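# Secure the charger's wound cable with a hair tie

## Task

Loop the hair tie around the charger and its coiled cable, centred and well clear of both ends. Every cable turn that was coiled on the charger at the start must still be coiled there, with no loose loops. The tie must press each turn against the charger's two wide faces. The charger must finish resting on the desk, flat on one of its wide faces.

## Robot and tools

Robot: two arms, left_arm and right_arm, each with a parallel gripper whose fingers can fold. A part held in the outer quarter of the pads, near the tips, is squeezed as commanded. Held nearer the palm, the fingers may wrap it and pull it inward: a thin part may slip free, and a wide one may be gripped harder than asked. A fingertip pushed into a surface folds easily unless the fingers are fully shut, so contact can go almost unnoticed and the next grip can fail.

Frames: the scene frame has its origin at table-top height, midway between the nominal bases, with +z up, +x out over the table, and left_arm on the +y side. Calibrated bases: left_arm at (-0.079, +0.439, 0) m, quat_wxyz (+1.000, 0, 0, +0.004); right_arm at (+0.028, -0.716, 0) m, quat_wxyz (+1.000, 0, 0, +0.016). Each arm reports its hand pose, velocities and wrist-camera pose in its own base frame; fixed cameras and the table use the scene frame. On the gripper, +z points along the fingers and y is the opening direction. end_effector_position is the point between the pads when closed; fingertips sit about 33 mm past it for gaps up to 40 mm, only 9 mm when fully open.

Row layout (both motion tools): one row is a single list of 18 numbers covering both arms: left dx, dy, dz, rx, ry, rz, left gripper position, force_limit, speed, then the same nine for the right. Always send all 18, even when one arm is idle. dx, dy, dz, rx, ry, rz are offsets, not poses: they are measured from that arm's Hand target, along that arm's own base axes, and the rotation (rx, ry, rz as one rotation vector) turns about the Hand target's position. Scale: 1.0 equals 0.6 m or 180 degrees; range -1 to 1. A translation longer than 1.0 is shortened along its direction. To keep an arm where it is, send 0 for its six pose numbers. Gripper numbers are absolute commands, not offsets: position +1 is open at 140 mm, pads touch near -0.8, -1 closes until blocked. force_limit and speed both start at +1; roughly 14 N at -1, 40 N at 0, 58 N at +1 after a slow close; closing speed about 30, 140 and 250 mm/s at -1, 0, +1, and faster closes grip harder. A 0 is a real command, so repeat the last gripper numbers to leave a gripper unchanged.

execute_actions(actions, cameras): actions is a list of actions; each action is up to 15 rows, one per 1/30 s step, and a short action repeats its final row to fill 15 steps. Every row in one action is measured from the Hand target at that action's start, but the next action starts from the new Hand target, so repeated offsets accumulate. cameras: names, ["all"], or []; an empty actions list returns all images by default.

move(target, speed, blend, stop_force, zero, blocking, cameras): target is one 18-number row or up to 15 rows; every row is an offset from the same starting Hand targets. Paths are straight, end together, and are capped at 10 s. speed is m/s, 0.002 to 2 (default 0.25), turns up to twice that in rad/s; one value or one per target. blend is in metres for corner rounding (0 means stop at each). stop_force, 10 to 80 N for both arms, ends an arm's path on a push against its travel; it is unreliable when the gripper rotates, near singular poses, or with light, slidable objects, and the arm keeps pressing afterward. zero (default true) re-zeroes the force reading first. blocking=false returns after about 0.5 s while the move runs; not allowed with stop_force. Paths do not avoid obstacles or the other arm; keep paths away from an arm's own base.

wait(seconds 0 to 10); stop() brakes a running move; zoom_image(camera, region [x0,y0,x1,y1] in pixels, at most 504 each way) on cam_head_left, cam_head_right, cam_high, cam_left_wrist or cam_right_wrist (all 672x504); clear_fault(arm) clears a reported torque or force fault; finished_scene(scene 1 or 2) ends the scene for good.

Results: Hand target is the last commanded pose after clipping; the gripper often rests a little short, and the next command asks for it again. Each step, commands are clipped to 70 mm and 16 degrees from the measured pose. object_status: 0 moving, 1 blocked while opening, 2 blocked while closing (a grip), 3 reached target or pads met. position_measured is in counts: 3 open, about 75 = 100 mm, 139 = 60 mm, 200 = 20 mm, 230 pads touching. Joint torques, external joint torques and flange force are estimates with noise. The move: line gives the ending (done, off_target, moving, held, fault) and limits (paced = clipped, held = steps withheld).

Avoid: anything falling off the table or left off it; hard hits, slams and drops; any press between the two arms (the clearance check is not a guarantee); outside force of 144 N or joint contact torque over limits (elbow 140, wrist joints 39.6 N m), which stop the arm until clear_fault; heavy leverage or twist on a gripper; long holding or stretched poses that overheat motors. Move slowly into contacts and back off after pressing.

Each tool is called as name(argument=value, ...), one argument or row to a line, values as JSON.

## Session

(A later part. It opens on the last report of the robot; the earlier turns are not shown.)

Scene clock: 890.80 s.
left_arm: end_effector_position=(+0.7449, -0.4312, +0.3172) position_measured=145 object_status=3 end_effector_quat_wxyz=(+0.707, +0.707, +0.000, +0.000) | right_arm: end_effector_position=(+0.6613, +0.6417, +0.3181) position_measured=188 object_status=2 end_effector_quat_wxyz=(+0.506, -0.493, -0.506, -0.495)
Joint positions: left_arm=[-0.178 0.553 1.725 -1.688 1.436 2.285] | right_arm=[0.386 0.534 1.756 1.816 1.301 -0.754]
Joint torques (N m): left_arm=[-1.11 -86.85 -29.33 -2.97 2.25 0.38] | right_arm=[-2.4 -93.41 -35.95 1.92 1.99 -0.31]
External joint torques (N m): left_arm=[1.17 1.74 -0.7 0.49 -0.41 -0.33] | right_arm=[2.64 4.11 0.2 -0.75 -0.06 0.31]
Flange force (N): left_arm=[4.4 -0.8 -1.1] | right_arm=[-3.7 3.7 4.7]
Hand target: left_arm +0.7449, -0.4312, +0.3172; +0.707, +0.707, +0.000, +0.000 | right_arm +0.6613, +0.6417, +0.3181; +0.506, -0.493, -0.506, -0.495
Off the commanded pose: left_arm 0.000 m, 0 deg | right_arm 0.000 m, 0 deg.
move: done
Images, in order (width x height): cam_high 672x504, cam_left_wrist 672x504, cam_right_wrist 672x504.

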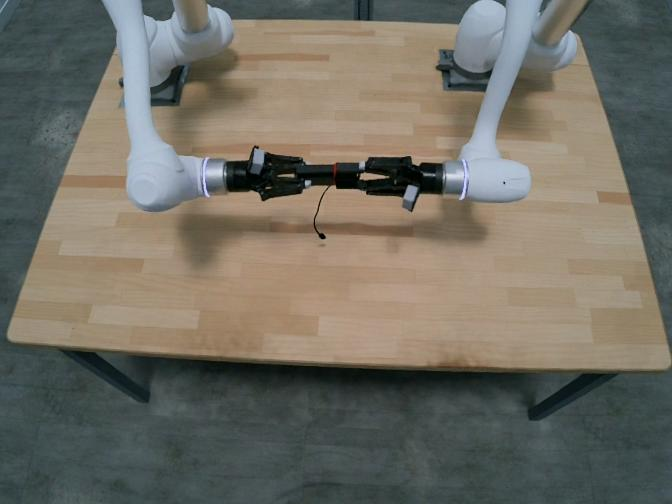

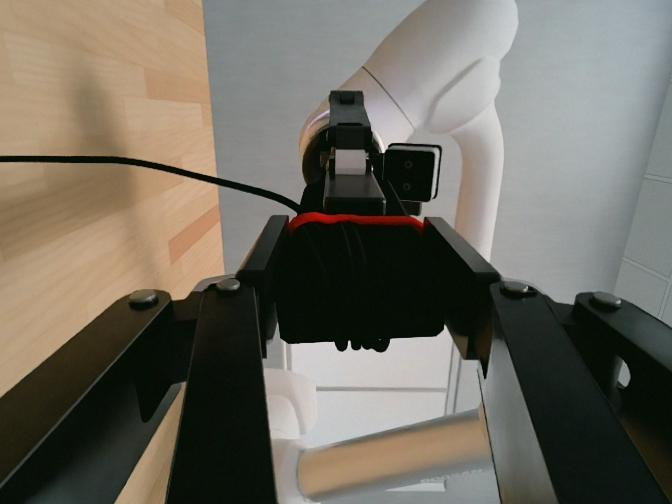

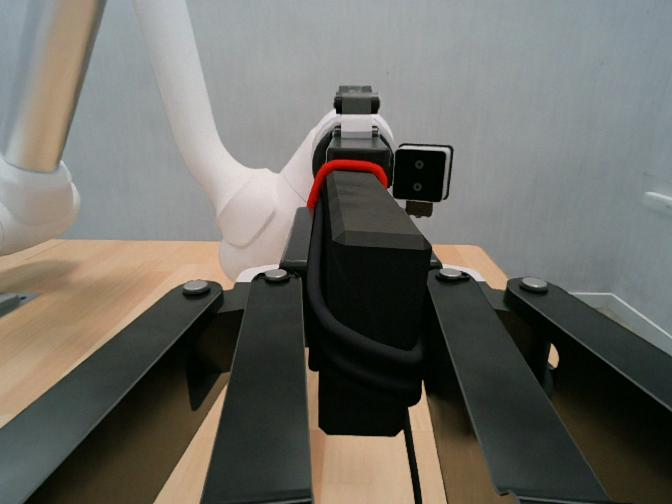

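move(
  target=[
    [0,0.15,0,0,0,0,0.2,-0.7,0,0,0,0,0,0,0,-1,0,-1],
    [-0.02,0.25,0.2,0.3849,0.3849,0.3849,0.2,-0.7,0,0,0,0,0.012,-0.5,-0.001,-1,0,-1],
  ],
  speed=0.2,
  cameras=["all"],
)

zoom_image(
  camera="cam_high",
  region=[240, 120, 400, 240],
)

zoom_image(
  camera="cam_head_left",
  region=[350, 170, 510, 270],
)

Scene clock: 914.93 s.
left_arm: end_effector_position=(+0.7329, -0.2812, +0.4372) position_measured=104 object_status=3 end_effector_quat_wxyz=(+0.000, +0.707, +0.707, +0.000) | right_arm: end_effector_position=(+0.6613, +0.6417, +0.3181) position_measured=188 object_status=2 end_effector_quat_wxyz=(-0.007, -0.009, +0.706, +0.708)
Joint positions: left_arm=[-0.41 0.374 1.125 0 1.642 -0.411] | right_arm=[0.386 0.535 1.756 1.818 1.302 -2.327]
Joint torques (N m): left_arm=[-1.3 -81.84 -40.94 4.31 0.28 0.32] | right_arm=[-2.06 -94.59 -36.72 2.32 2.37 -0.24]
External joint torques (N m): left_arm=[1.42 1.16 -1.41 0.09 -0.27 -0.32] | right_arm=[2.21 5.43 1.03 -1.15 -0.44 0.29]
Flange force (N): left_arm=[-0.7 5.6 -2.4] | right_arm=[-3.9 -5.3 4.1]
Hand target: left_arm +0.7329, -0.2812, +0.4372; +0.000, +0.707, +0.707, +0.000 | right_arm +0.6613, +0.6417, +0.3181; -0.007, -0.009, +0.706, +0.708
Off the commanded pose: left_arm 0.000 m, 0 deg | right_arm 0.000 m, 0 deg.
move: done

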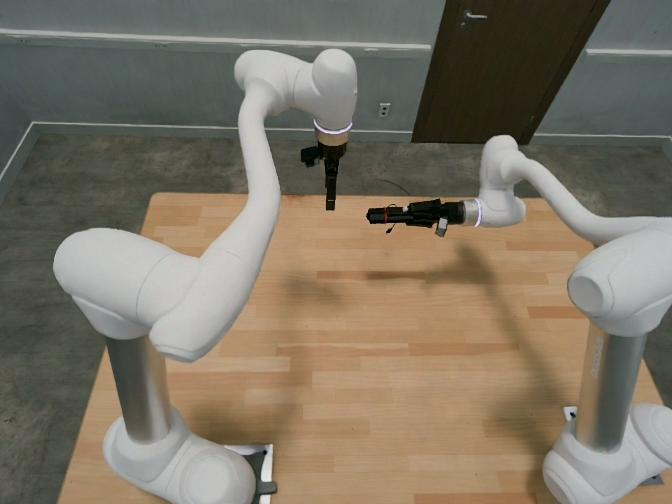

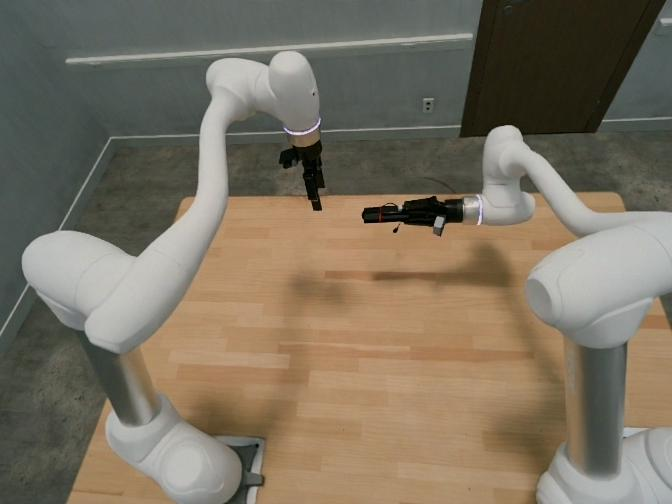

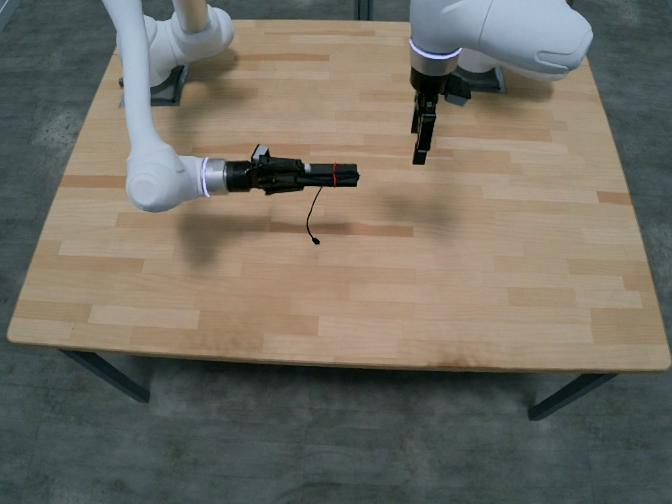

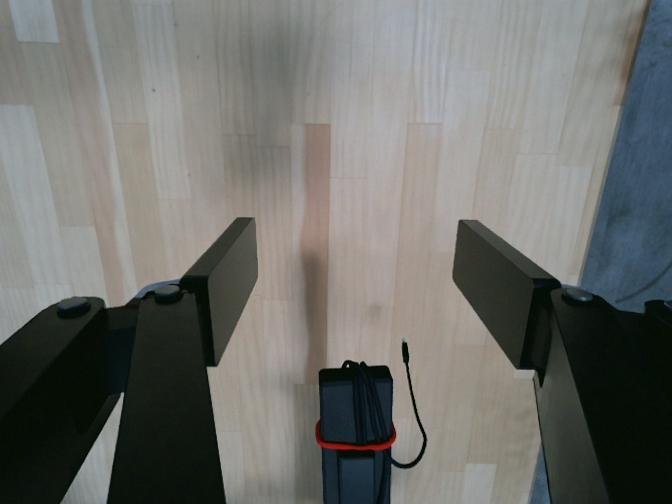

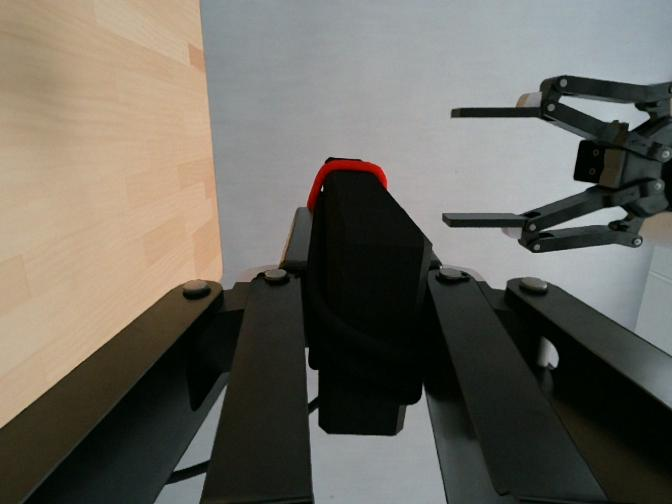

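Scaled by 3.150.

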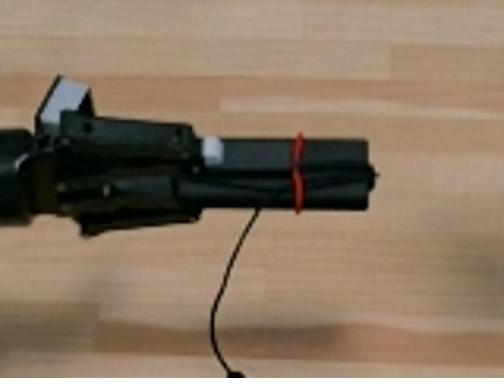

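Scaled by 3.150.

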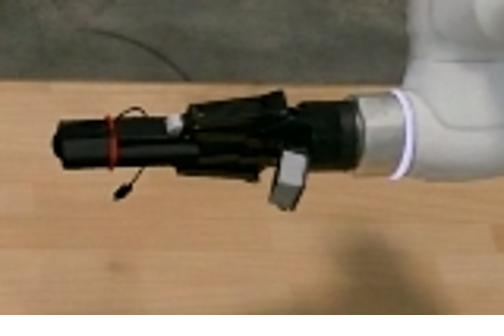

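move(
  target=[
    [0.015,-0.22,-0.02,0,0,0,0.2,-0.7,0,0,0,0,0,0,0,-1,0,-1],
    [0.015,-0.22,-0.1,0,0,0,0.2,-0.7,0,0,0,0,0,0,0,-1,0,-1],
  ],
  speed=0.12,
  cameras=["cam_left_wrist","cam_high","cam_right_wrist"],
)

zoom_image(
  camera="cam_high",
  region=[240, 120, 400, 240],
)

Scene clock: 926.03 s.
left_arm: end_effector_position=(+0.7419, -0.4132, +0.3772) position_measured=104 object_status=3 end_effector_quat_wxyz=(+0.000, +0.707, +0.707, +0.000) | right_arm: end_effector_position=(+0.6613, +0.6417, +0.3181) position_measured=188 object_status=2 end_effector_quat_wxyz=(-0.007, -0.009, +0.706, +0.708)
Joint positions: left_arm=[-0.549 0.486 1.069 0 1.586 -0.55] | right_arm=[0.386 0.535 1.756 1.818 1.302 -2.327]
Joint torques (N m): left_arm=[-1.29 -92.14 -40.76 4.32 0.24 0.32] | right_arm=[-1.9 -94.23 -36.6 2.31 2.37 -0.25]
External joint torques (N m): left_arm=[1.59 1.03 -1.6 0.08 -0.23 -0.32] | right_arm=[1.82 4.86 0.86 -1.12 -0.44 0.3]
Flange force (N): left_arm=[-1.7 6.1 -2.5] | right_arm=[-3.8 -4.6 3.5]
Hand target: left_arm +0.7419, -0.4132, +0.3772; +0.000, +0.707, +0.707, +0.000 | right_arm +0.6613, +0.6417, +0.3181; -0.007, -0.009, +0.706, +0.708
Off the commanded pose: left_arm 0.000 m, 0 deg | right_arm 0.000 m, 0 deg.
move: done
Images, in order (width x height): cam_high 672x504, cam_left_wrist 672x504, cam_right_wrist 672x504.

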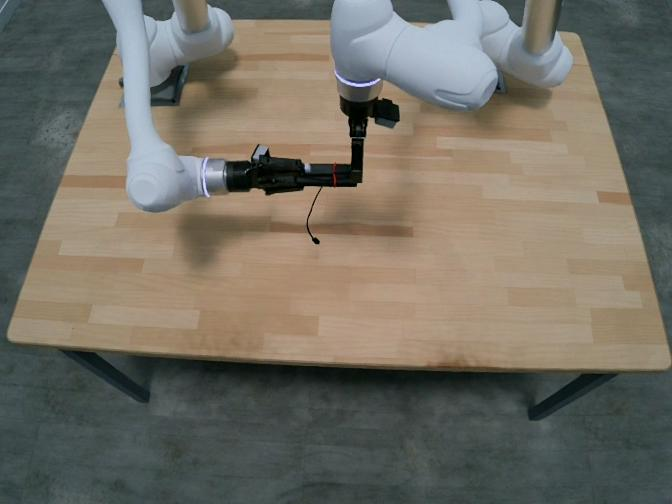

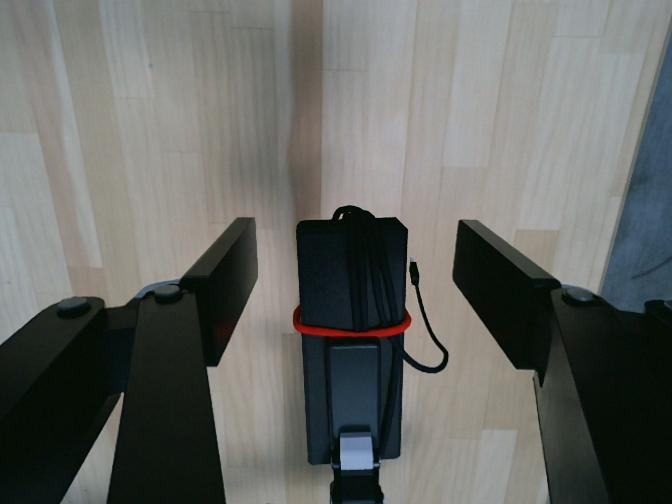

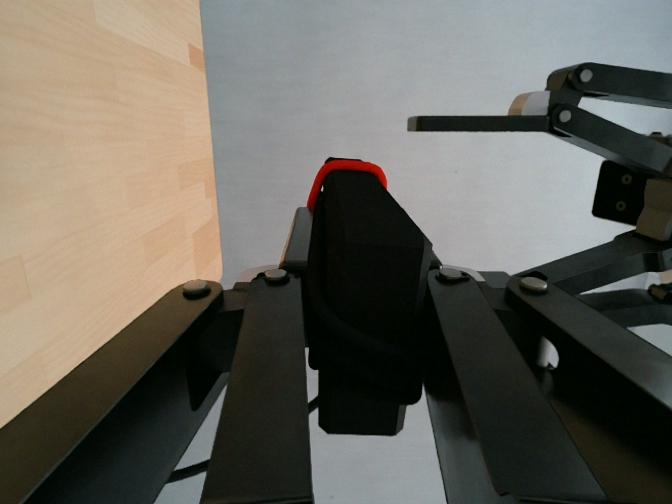

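Scaled by 3.150.

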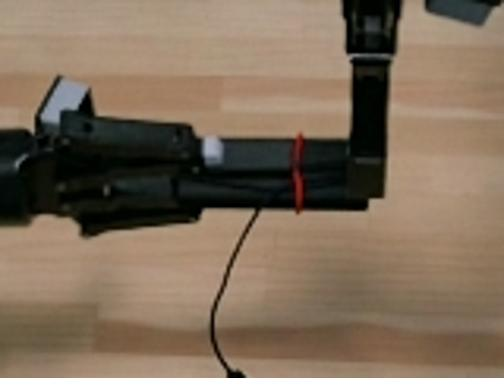

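move(
  target=[
    [-0.002,-0.032,0,0,0,0,0.2,-0.7,0,0,0,0,0,0,0,-1,0,-1],
    [-0.002,-0.032,-0.065,0,0,0,0.2,-0.7,0,0,0,0,0,0,0,-1,0,-1],
  ],
  speed=0.08,
  cameras=["cam_left_wrist"],
)

zoom_image(
  camera="cam_left_wrist",
  region=[200, 140, 500, 440],
)

Scene clock: 932.50 s.
left_arm: end_effector_position=(+0.7408, -0.4324, +0.3382) position_measured=104 object_status=3 end_effector_quat_wxyz=(+0.000, +0.707, +0.707, +0.000) | right_arm: end_effector_position=(+0.6613, +0.6417, +0.3181) position_measured=188 object_status=2 end_effector_quat_wxyz=(-0.007, -0.009, +0.706, +0.708)
Joint positions: left_arm=[-0.569 0.502 1.114 0.001 1.525 -0.569] | right_arm=[0.386 0.535 1.756 1.818 1.302 -2.327]
Joint torques (N m): left_arm=[-1.27 -93.96 -41.31 4.37 0.24 0.33] | right_arm=[-1.72 -94.37 -36.66 2.28 2.35 -0.26]
External joint torques (N m): left_arm=[0.58 1.25 -1.09 0.01 -0.22 -0.33] | right_arm=[1.57 4.98 0.84 -1.08 -0.43 0.31]
Flange force (N): left_arm=[-2.3 4.5 -1.3] | right_arm=[-4.1 -4.7 3.3]
Hand target: left_arm +0.7407, -0.4324, +0.3382; +0.000, +0.707, +0.707, +0.000 | right_arm +0.6613, +0.6417, +0.3181; -0.007, -0.009, +0.706, +0.708
Off the commanded pose: left_arm 0.000 m, 0 deg | right_arm 0.000 m, 0 deg.
move: done
Images, in order (width x height): cam_left_wrist 672x504.

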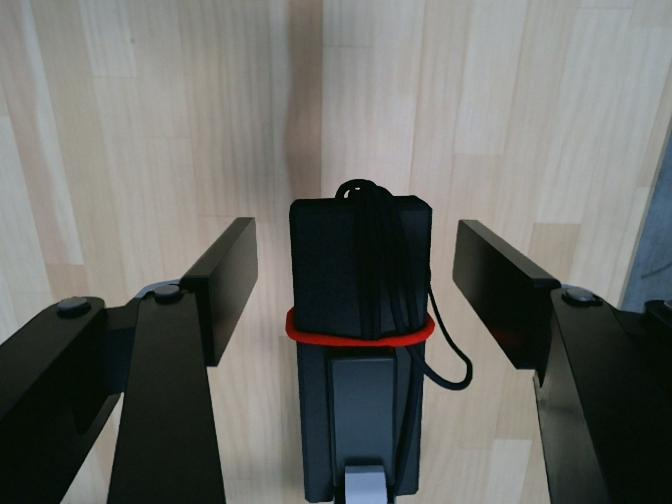

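Scaled by 1.680.

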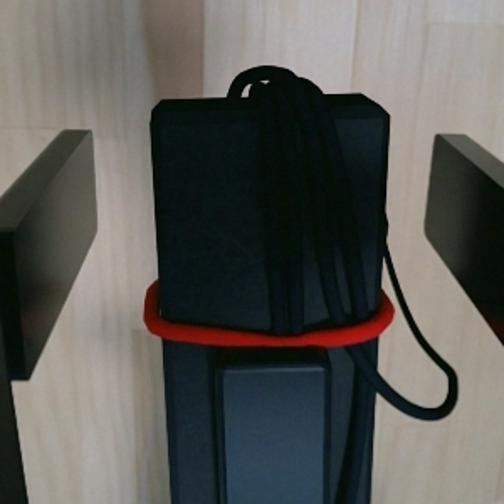

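move(
  target=[0,0,0,0,0,0,-1,0,-1,0,0,0,0,0,0,-1,0,-1],
)

wait(
  seconds=1,
  cameras=["cam_left_wrist","cam_high"],
)

zoom_image(
  camera="cam_high",
  region=[240, 120, 400, 240],
)

Scene clock: 938.90 s.
left_arm: end_effector_position=(+0.7407, -0.4324, +0.3382) position_measured=150 object_status=0 end_effector_quat_wxyz=(+0.000, +0.707, +0.707, +0.000) | right_arm: end_effector_position=(+0.6612, +0.6417, +0.3181) position_measured=188 object_status=2 end_effector_quat_wxyz=(-0.007, -0.009, +0.706, +0.708)
Joint positions: left_arm=[-0.569 0.502 1.114 0.001 1.525 -0.569] | right_arm=[0.386 0.535 1.756 1.818 1.302 -2.327]
Joint torques (N m): left_arm=[-4.81 -90.55 -37.9 2.84 1.02 0.53] | right_arm=[-3.3 -97.25 -40.47 4.41 2.34 -0.28]
External joint torques (N m): left_arm=[4.99 -2.21 -4.46 1.56 -1 -0.53] | right_arm=[3.3 8.54 4.82 -3.23 -0.43 0.32]
Flange force (N): left_arm=[0.7 9.2 -5.9] | right_arm=[-0.6 -9.6 2.1]
Hand target: left_arm +0.7407, -0.4324, +0.3382; +0.000, +0.707, +0.707, +0.000 | right_arm +0.6613, +0.6417, +0.3181; -0.007, -0.009, +0.706, +0.708
Off the commanded pose: left_arm 0.000 m, 0 deg | right_arm 0.000 m, 0 deg.
move: done

Scene clock: 939.90 s.
left_arm: end_effector_position=(+0.7407, -0.4324, +0.3382) position_measured=150 object_status=2 end_effector_quat_wxyz=(+0.000, +0.707, +0.707, +0.000) | right_arm: end_effector_position=(+0.6612, +0.6417, +0.3181) position_measured=188 object_status=2 end_effector_quat_wxyz=(-0.007, -0.009, +0.706, +0.708)
Joint positions: left_arm=[-0.569 0.502 1.114 0.001 1.525 -0.569] | right_arm=[0.386 0.535 1.756 1.818 1.302 -2.327]
Joint torques (N m): left_arm=[-4.95 -91.02 -38.04 2.88 1.07 0.52] | right_arm=[-3.39 -97.12 -40.29 4.33 2.31 -0.27]
External joint torques (N m): left_arm=[5.2 -1.83 -4.36 1.54 -1.06 -0.52] | right_arm=[3.54 7.75 4.52 -3.17 -0.38 0.32]
Flange force (N): left_arm=[0.7 9.6 -5.6] | right_arm=[-0.1 -8.6 2.3]
Hand target: left_arm +0.7407, -0.4324, +0.3382; +0.000, +0.707, +0.707, +0.000 | right_arm +0.6613, +0.6417, +0.3181; -0.007, -0.009, +0.706, +0.708
Tool commands: left_gripper/position=-1.0 left_gripper/force_limit=+0.0 left_gripper/speed=-1.0 right_gripper/position=-1.0 right_gripper/force_limit=+0.0 right_gripper/speed=-1.0
Off the commanded pose: left_arm 0.000 m, 0 deg | right_arm 0.000 m, 0 deg.
wait: 1.00 s; at rest by 0.17 s
Images, in order (width x height): cam_high 672x504, cam_left_wrist 672x504.

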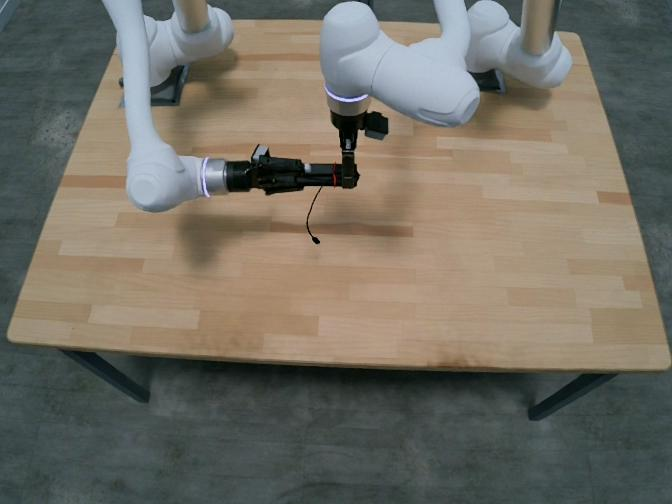

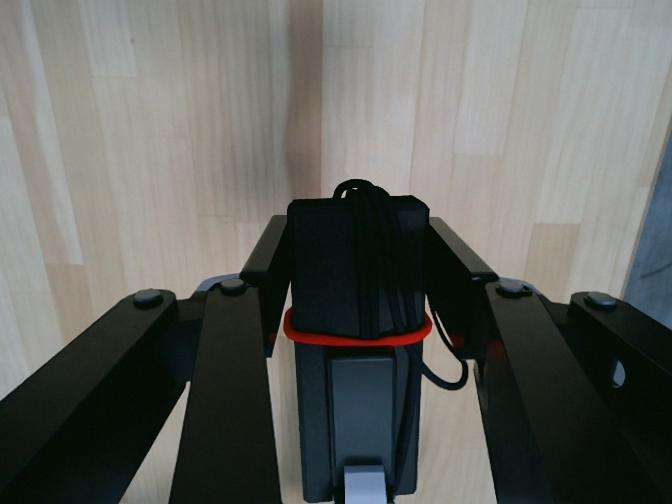

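Scaled by 3.150.

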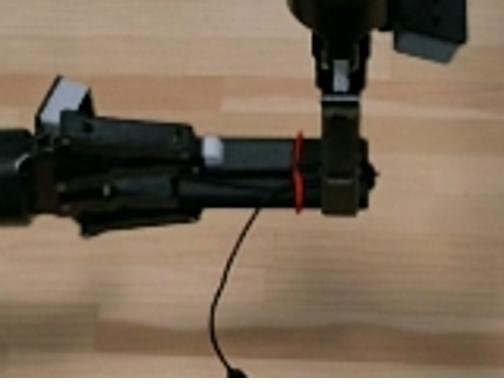

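move(
  target=[0,0,0,0,0,0,-1,0,-1,0,0,0,0,0,0,-0.3,0,-1],
)

move(
  target=[0,0,0,0,0,0,-1,0,-1,0.006,-0.28,0,0,0,0,-0.3,0,-1],
  speed=0.08,
  cameras=["all"],
)

zoom_image(
  camera="cam_high",
  region=[240, 120, 400, 240],
)

zoom_image(
  camera="cam_left_wrist",
  region=[200, 140, 500, 504],
)

Scene clock: 945.30 s.
left_arm: end_effector_position=(+0.7407, -0.4324, +0.3381) position_measured=150 object_status=2 end_effector_quat_wxyz=(+0.000, +0.707, +0.707, +0.000) | right_arm: end_effector_position=(+0.6613, +0.6417, +0.3182) position_measured=167 object_status=0 end_effector_quat_wxyz=(-0.007, -0.009, +0.706, +0.708)
Joint positions: left_arm=[-0.569 0.502 1.114 0.001 1.525 -0.569] | right_arm=[0.386 0.535 1.756 1.818 1.302 -2.327]
Joint torques (N m): left_arm=[-1.47 -96.1 -42.61 4.2 0.18 0.28] | right_arm=[-2.3 -91.83 -35.16 1.6 1.64 -0.26]
External joint torques (N m): left_arm=[1.51 3.34 0.23 0.21 -0.16 -0.28] | right_arm=[2.15 2.21 -0.61 -0.41 0.29 0.31]
Flange force (N): left_arm=[-1.4 5.3 0.9] | right_arm=[-3.2 -1.6 3.8]
Hand target: left_arm +0.7407, -0.4324, +0.3382; +0.000, +0.707, +0.707, +0.000 | right_arm +0.6613, +0.6417, +0.3181; -0.007, -0.009, +0.706, +0.708
Off the commanded pose: left_arm 0.000 m, 0 deg | right_arm 0.000 m, 0 deg.
move: done

Scene clock: 947.70 s.
left_arm: end_effector_position=(+0.7407, -0.4324, +0.3382) position_measured=151 object_status=2 end_effector_quat_wxyz=(+0.000, +0.707, +0.707, +0.000) | right_arm: end_effector_position=(+0.6648, +0.4737, +0.3181) position_measured=167 object_status=3 end_effector_quat_wxyz=(-0.007, -0.009, +0.706, +0.708)
Joint positions: left_arm=[-0.569 0.502 1.114 0.001 1.525 -0.569] | right_arm=[0.157 0.474 1.862 1.666 1.476 -2.342]
Joint torques (N m): left_arm=[-1.22 -96.26 -42.48 4.23 0.16 0.34] | right_arm=[-1.84 -84.63 -33.5 2.1 1.71 -0.25]
External joint torques (N m): left_arm=[1.54 3.18 0.01 0.18 -0.14 -0.34] | right_arm=[1.82 3.02 -0.45 -0.38 0.24 0.3]
Flange force (N): left_arm=[-1.6 5.5 0.5] | right_arm=[-4.5 -2.8 2.9]
Hand target: left_arm +0.7407, -0.4324, +0.3382; +0.000, +0.707, +0.707, +0.000 | right_arm +0.6649, +0.4737, +0.3181; -0.007, -0.009, +0.706, +0.708
Off the commanded pose: left_arm 0.000 m, 0 deg | right_arm 0.000 m, 0 deg.
move: done

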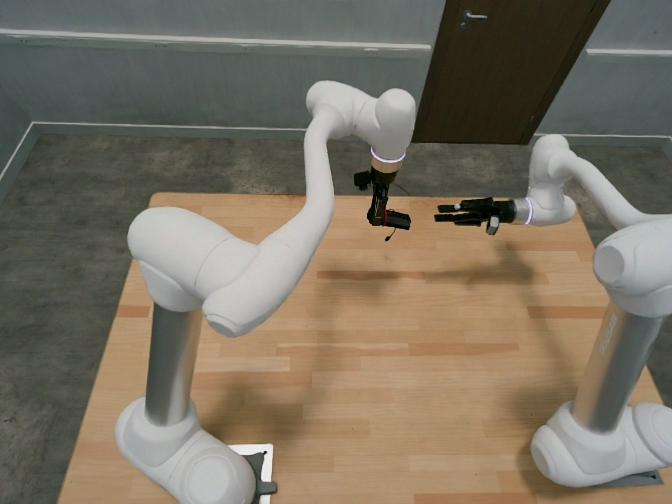

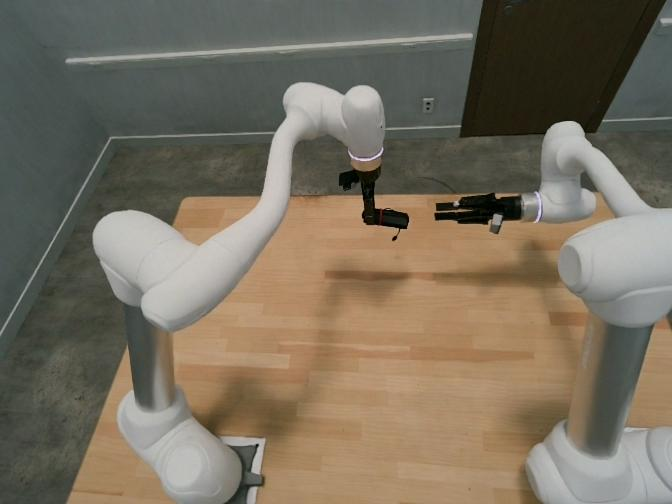

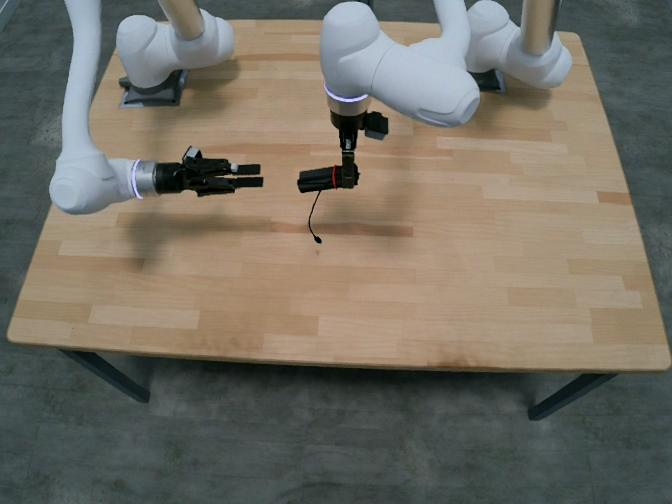

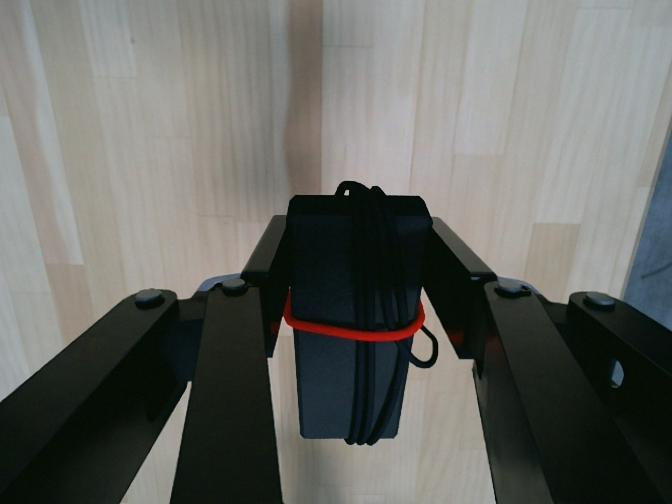

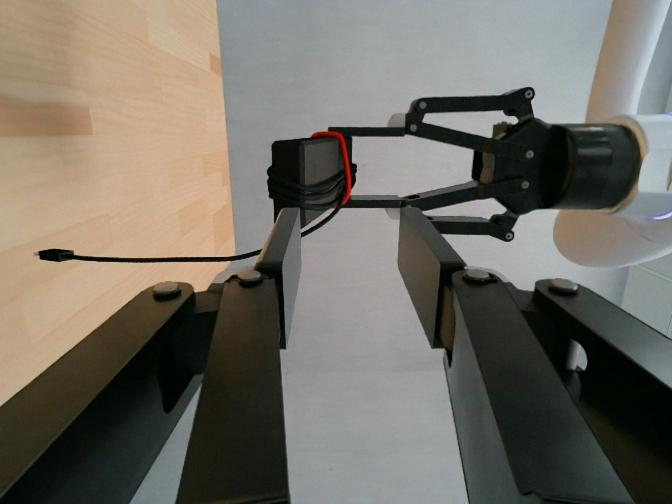

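Scaled by 3.150.

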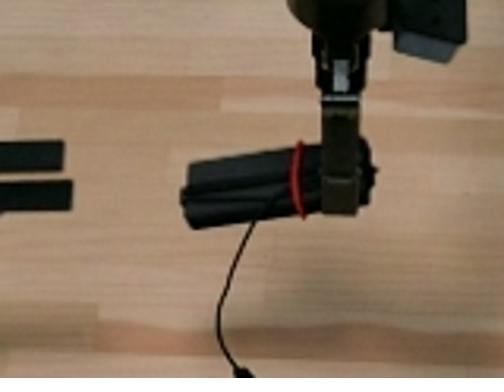

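Scaled by 1.385.

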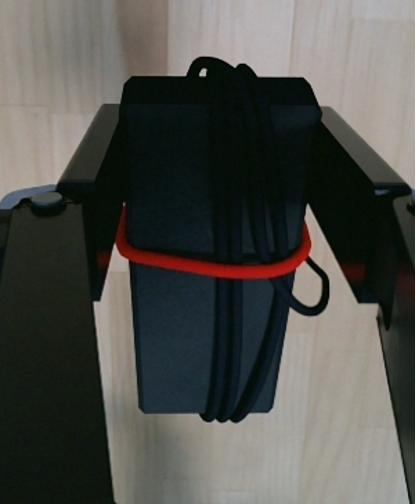

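move(
  target=[
    [-0.05,0,-0.36,0,0,0,-1,0,-1,0,-0.1,0,0,0,0,-0.3,0,-1],
    [-0.25,0,-0.465,0,0,0,-1,0,-1,0,-0.1,0,0,0,0,-0.3,0,-1],
  ],
  speed=0.08,
  cameras=["cam_high","cam_left_wrist","cam_head_left"],
)

zoom_image(
  camera="cam_high",
  region=[240, 80, 400, 200],
)

zoom_image(
  camera="cam_head_left",
  region=[330, 230, 450, 330],
)

Scene clock: 960.23 s.
left_arm: end_effector_position=(+0.5908, -0.4324, +0.0592) position_measured=151 object_status=2 end_effector_quat_wxyz=(+0.000, +0.707, +0.707, +0.000) | right_arm: end_effector_position=(+0.6649, +0.4137, +0.3181) position_measured=167 object_status=3 end_effector_quat_wxyz=(-0.007, -0.009, +0.706, +0.708)
Joint positions: left_arm=[-0.679 0.453 1.723 0.001 0.965 -0.68] | right_arm=[0.069 0.462 1.882 1.605 1.539 -2.346]
Joint torques (N m): left_arm=[-2.55 -80.39 -31.98 3.24 0.79 0.57] | right_arm=[-2.27 -82.92 -33.11 2.31 1.67 -0.22]
External joint torques (N m): left_arm=[2.9 -0.29 -2.88 0.39 -0.77 -0.57] | right_arm=[2.39 2.7 -0.52 -0.41 0.29 0.27]
Flange force (N): left_arm=[-0.6 6.2 -1.0] | right_arm=[-4.4 -2.5 3.2]
Hand target: left_arm +0.5907, -0.4324, +0.0592; +0.000, +0.707, +0.707, +0.000 | right_arm +0.6649, +0.4137, +0.3181; -0.007, -0.009, +0.706, +0.708
Off the commanded pose: left_arm 0.000 m, 0 deg | right_arm 0.000 m, 0 deg.
move: done
Images, in order (width x height): cam_head_left 672x504, cam_high 672x504, cam_left_wrist 672x504.

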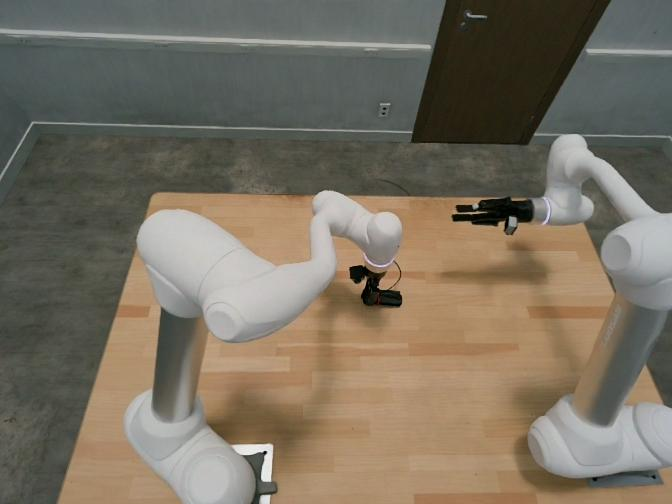

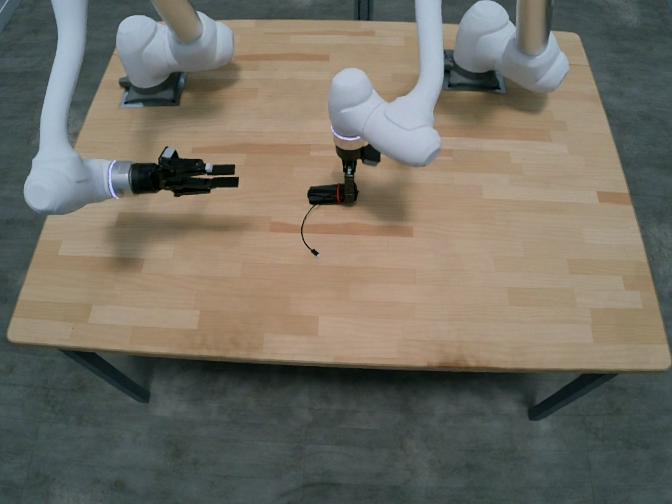

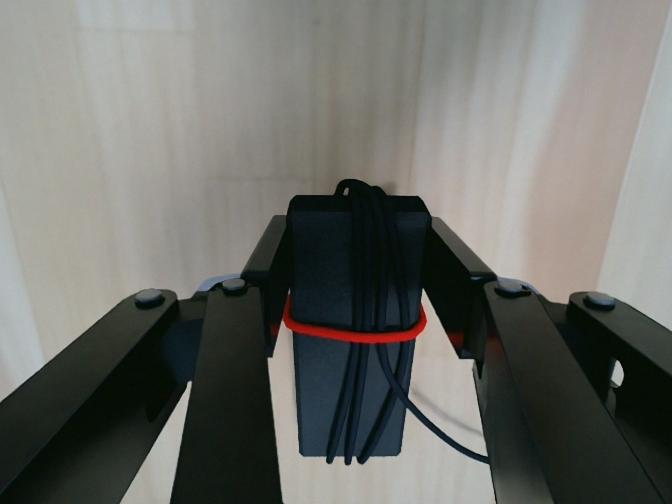

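Scaled by 3.150.

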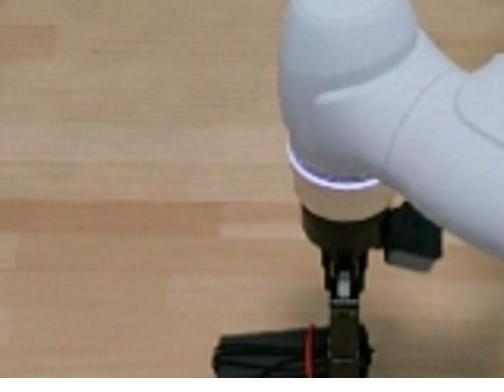

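Scaled by 4.200.

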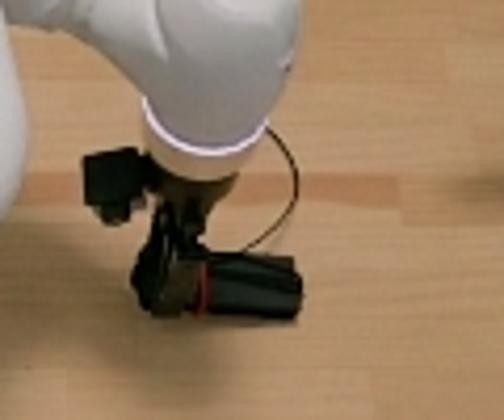

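move(
  target=[0,0,-0.038,0,0,0,-1,0,-1,0,0,0,0,0,0,-0.3,0,-1],
  speed=0.02,
  stop_force=25,
  cameras=["cam_high","cam_left_wrist","cam_head_left"],
)

zoom_image(
  camera="cam_head_left",
  region=[330, 230, 450, 330],
)

zoom_image(
  camera="cam_high",
  region=[280, 150, 400, 270],
)

Scene clock: 965.23 s.
left_arm: end_effector_position=(+0.5908, -0.4324, +0.0385) position_measured=151 object_status=2 end_effector_quat_wxyz=(+0.000, +0.707, +0.707, +0.000) | right_arm: end_effector_position=(+0.6649, +0.4137, +0.3181) position_measured=167 object_status=3 end_effector_quat_wxyz=(-0.007, -0.009, +0.706, +0.708)
Joint positions: left_arm=[-0.679 0.473 1.737 0.001 0.931 -0.68] | right_arm=[0.069 0.462 1.882 1.605 1.539 -2.346]
Joint torques (N m): left_arm=[-4.8 -61.15 -21.81 2.09 -1.09 0.28] | right_arm=[-2.16 -82.85 -33.04 2.34 1.72 -0.25]
External joint torques (N m): left_arm=[4.47 -20.77 -12.32 1.45 1.11 -0.28] | right_arm=[2.15 2.1 -0.68 -0.41 0.26 0.3]
Flange force (N): left_arm=[4.5 3.6 -29.9] | right_arm=[-4.1 -1.7 2.9]
Hand target: left_arm +0.5908, -0.4325, +0.0385; +0.000, +0.707, +0.707, +0.000 (not the last commanded pose) | right_arm +0.6649, +0.4137, +0.3181; -0.007, -0.009, +0.706, +0.708
Off the commanded pose: left_arm 0.002 m, 0 deg | right_arm 0.000 m, 0 deg.
move: contact (left_arm)
Images, in order (width x height): cam_head_left 672x504, cam_high 672x504, cam_left_wrist 672x504.

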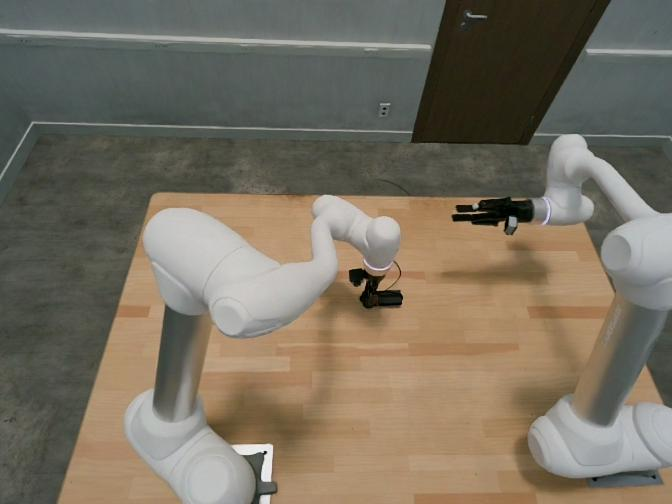

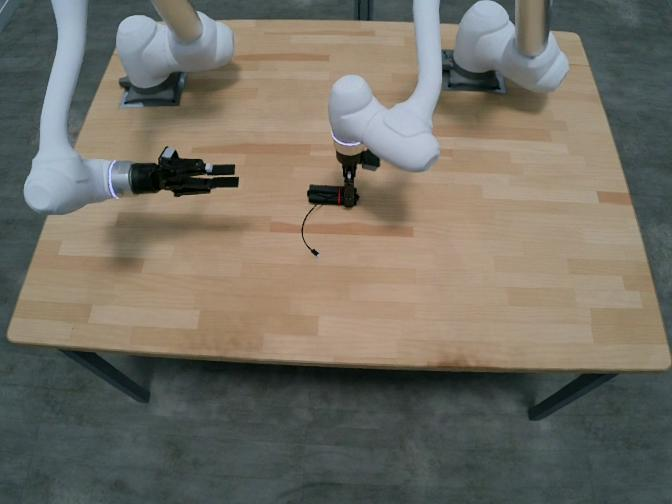

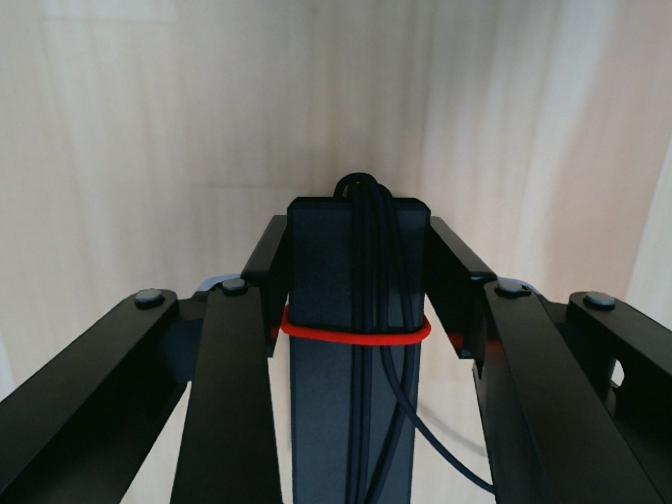

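Scaled by 4.200.

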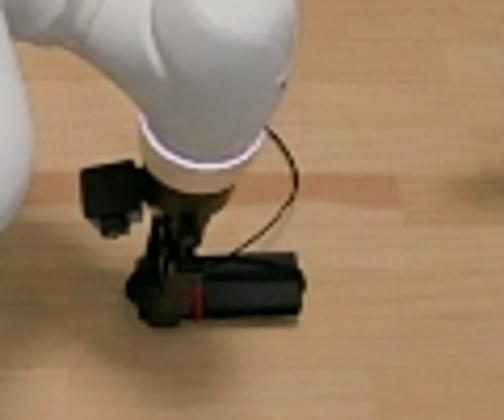

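Scaled by 4.200.

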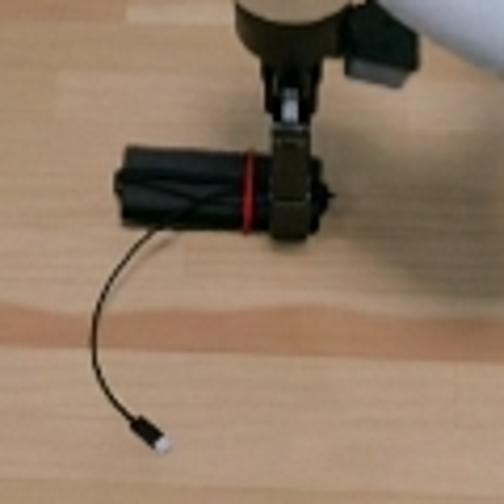

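move(
  target=[0,0,0.003,0,0,0,0,0,-1,0,0,0,0,0,0,-0.3,0,-1],
  speed=0.02,
)

move(
  target=[0,0.0,0.2,0,0,0,0,0,-1,0,0,0,0,0,0,-0.3,0,-1],
  speed=0.1,
  cameras=["all"],
)

zoom_image(
  camera="cam_head_left",
  region=[330, 230, 450, 330],
)

zoom_image(
  camera="cam_left_wrist",
  region=[220, 200, 500, 504],
)

Scene clock: 970.33 s.
left_arm: end_effector_position=(+0.5908, -0.4325, +0.0403) position_measured=129 object_status=0 end_effector_quat_wxyz=(+0.000, +0.707, +0.707, +0.000) | right_arm: end_effector_position=(+0.6649, +0.4137, +0.3181) position_measured=167 object_status=3 end_effector_quat_wxyz=(-0.007, -0.009, +0.706, +0.708)
Joint positions: left_arm=[-0.679 0.471 1.736 0.001 0.934 -0.68] | right_arm=[0.069 0.462 1.882 1.605 1.539 -2.346]
Joint torques (N m): left_arm=[-1.36 -82.9 -32.81 3.47 0.25 0.35] | right_arm=[-2.03 -82.65 -32.99 2.33 1.7 -0.24]
External joint torques (N m): left_arm=[1.42 1.19 -1.31 0.07 -0.23 -0.34] | right_arm=[2.04 1.92 -0.63 -0.43 0.27 0.29]
Flange force (N): left_arm=[-1.3 4.3 0.7] | right_arm=[-3.8 -1.5 2.6]
Hand target: left_arm +0.5908, -0.4325, +0.0403; +0.000, +0.707, +0.707, +0.000 | right_arm +0.6649, +0.4137, +0.3181; -0.007, -0.009, +0.706, +0.708
Off the commanded pose: left_arm 0.000 m, 0 deg | right_arm 0.000 m, 0 deg.
move: done

Scene clock: 971.87 s.
left_arm: end_effector_position=(+0.5908, -0.4324, +0.1603) position_measured=129 object_status=3 end_effector_quat_wxyz=(+0.000, +0.707, +0.707, +0.000) | right_arm: end_effector_position=(+0.6649, +0.4137, +0.3181) position_measured=167 object_status=3 end_effector_quat_wxyz=(-0.007, -0.009, +0.706, +0.708)
Joint positions: left_arm=[-0.679 0.371 1.638 0.001 1.132 -0.68] | right_arm=[0.069 0.462 1.882 1.605 1.539 -2.346]
Joint torques (N m): left_arm=[-1.46 -77.55 -37.19 3.92 0.26 0.34] | right_arm=[-2.15 -82.6 -32.94 2.3 1.68 -0.23]
External joint torques (N m): left_arm=[1.98 0.89 -1.22 0.08 -0.24 -0.34] | right_arm=[2.11 2.03 -0.69 -0.39 0.29 0.28]
Flange force (N): left_arm=[-0.5 4.4 -0.2] | right_arm=[-4.0 -1.6 2.8]
Hand target: left_arm +0.5908, -0.4325, +0.1603; +0.000, +0.707, +0.707, +0.000 | right_arm +0.6649, +0.4137, +0.3181; -0.007, -0.009, +0.706, +0.708
Off the commanded pose: left_arm 0.000 m, 0 deg | right_arm 0.000 m, 0 deg.
move: done

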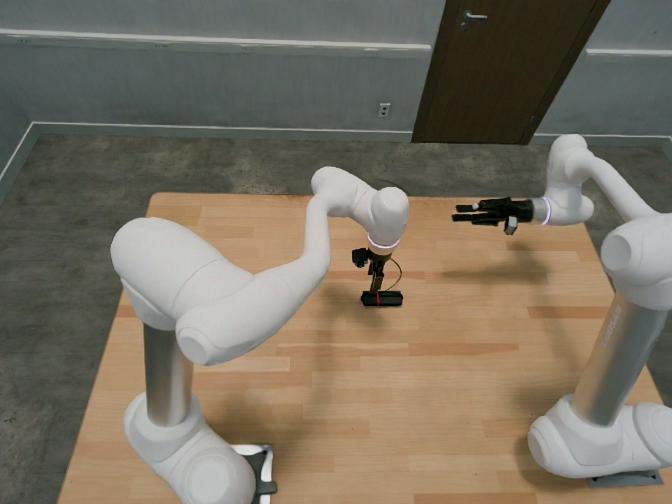

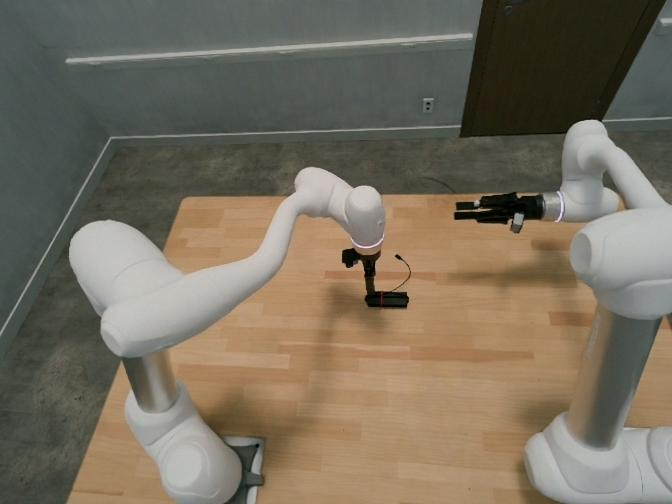

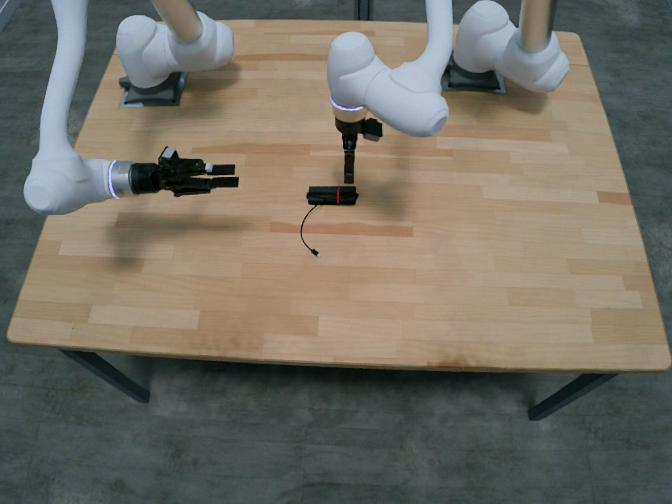

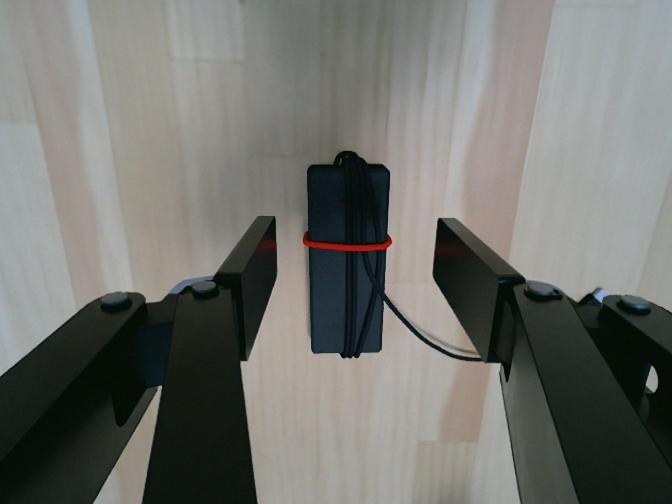

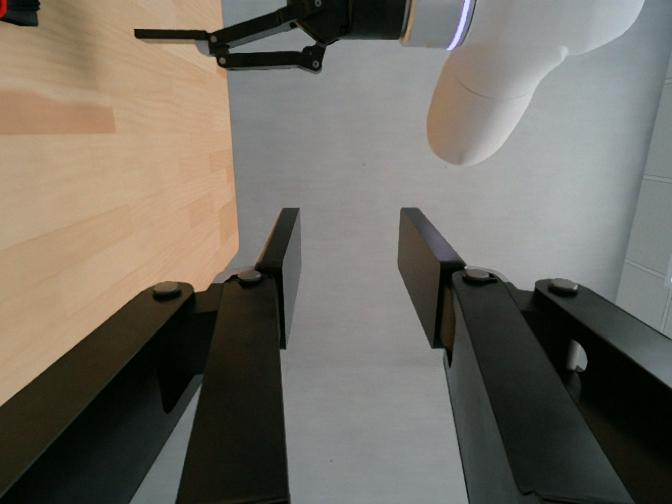

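Scaled by 4.200.

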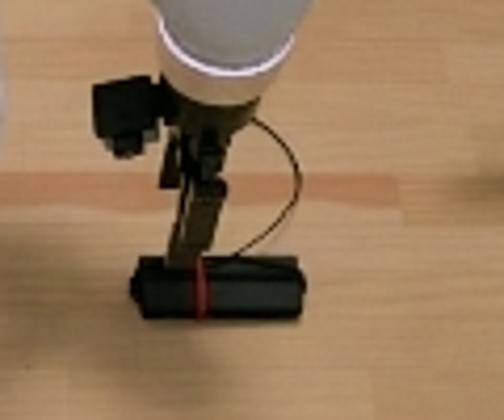

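Scaled by 1.658.

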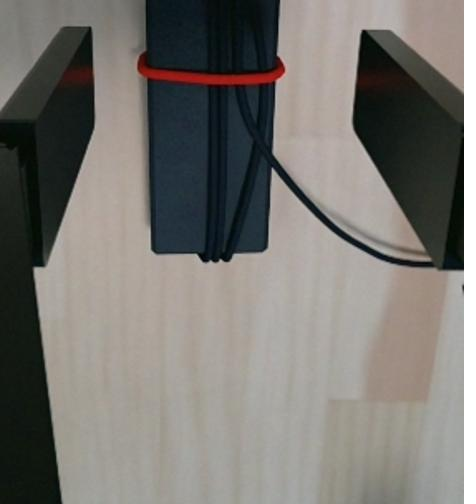

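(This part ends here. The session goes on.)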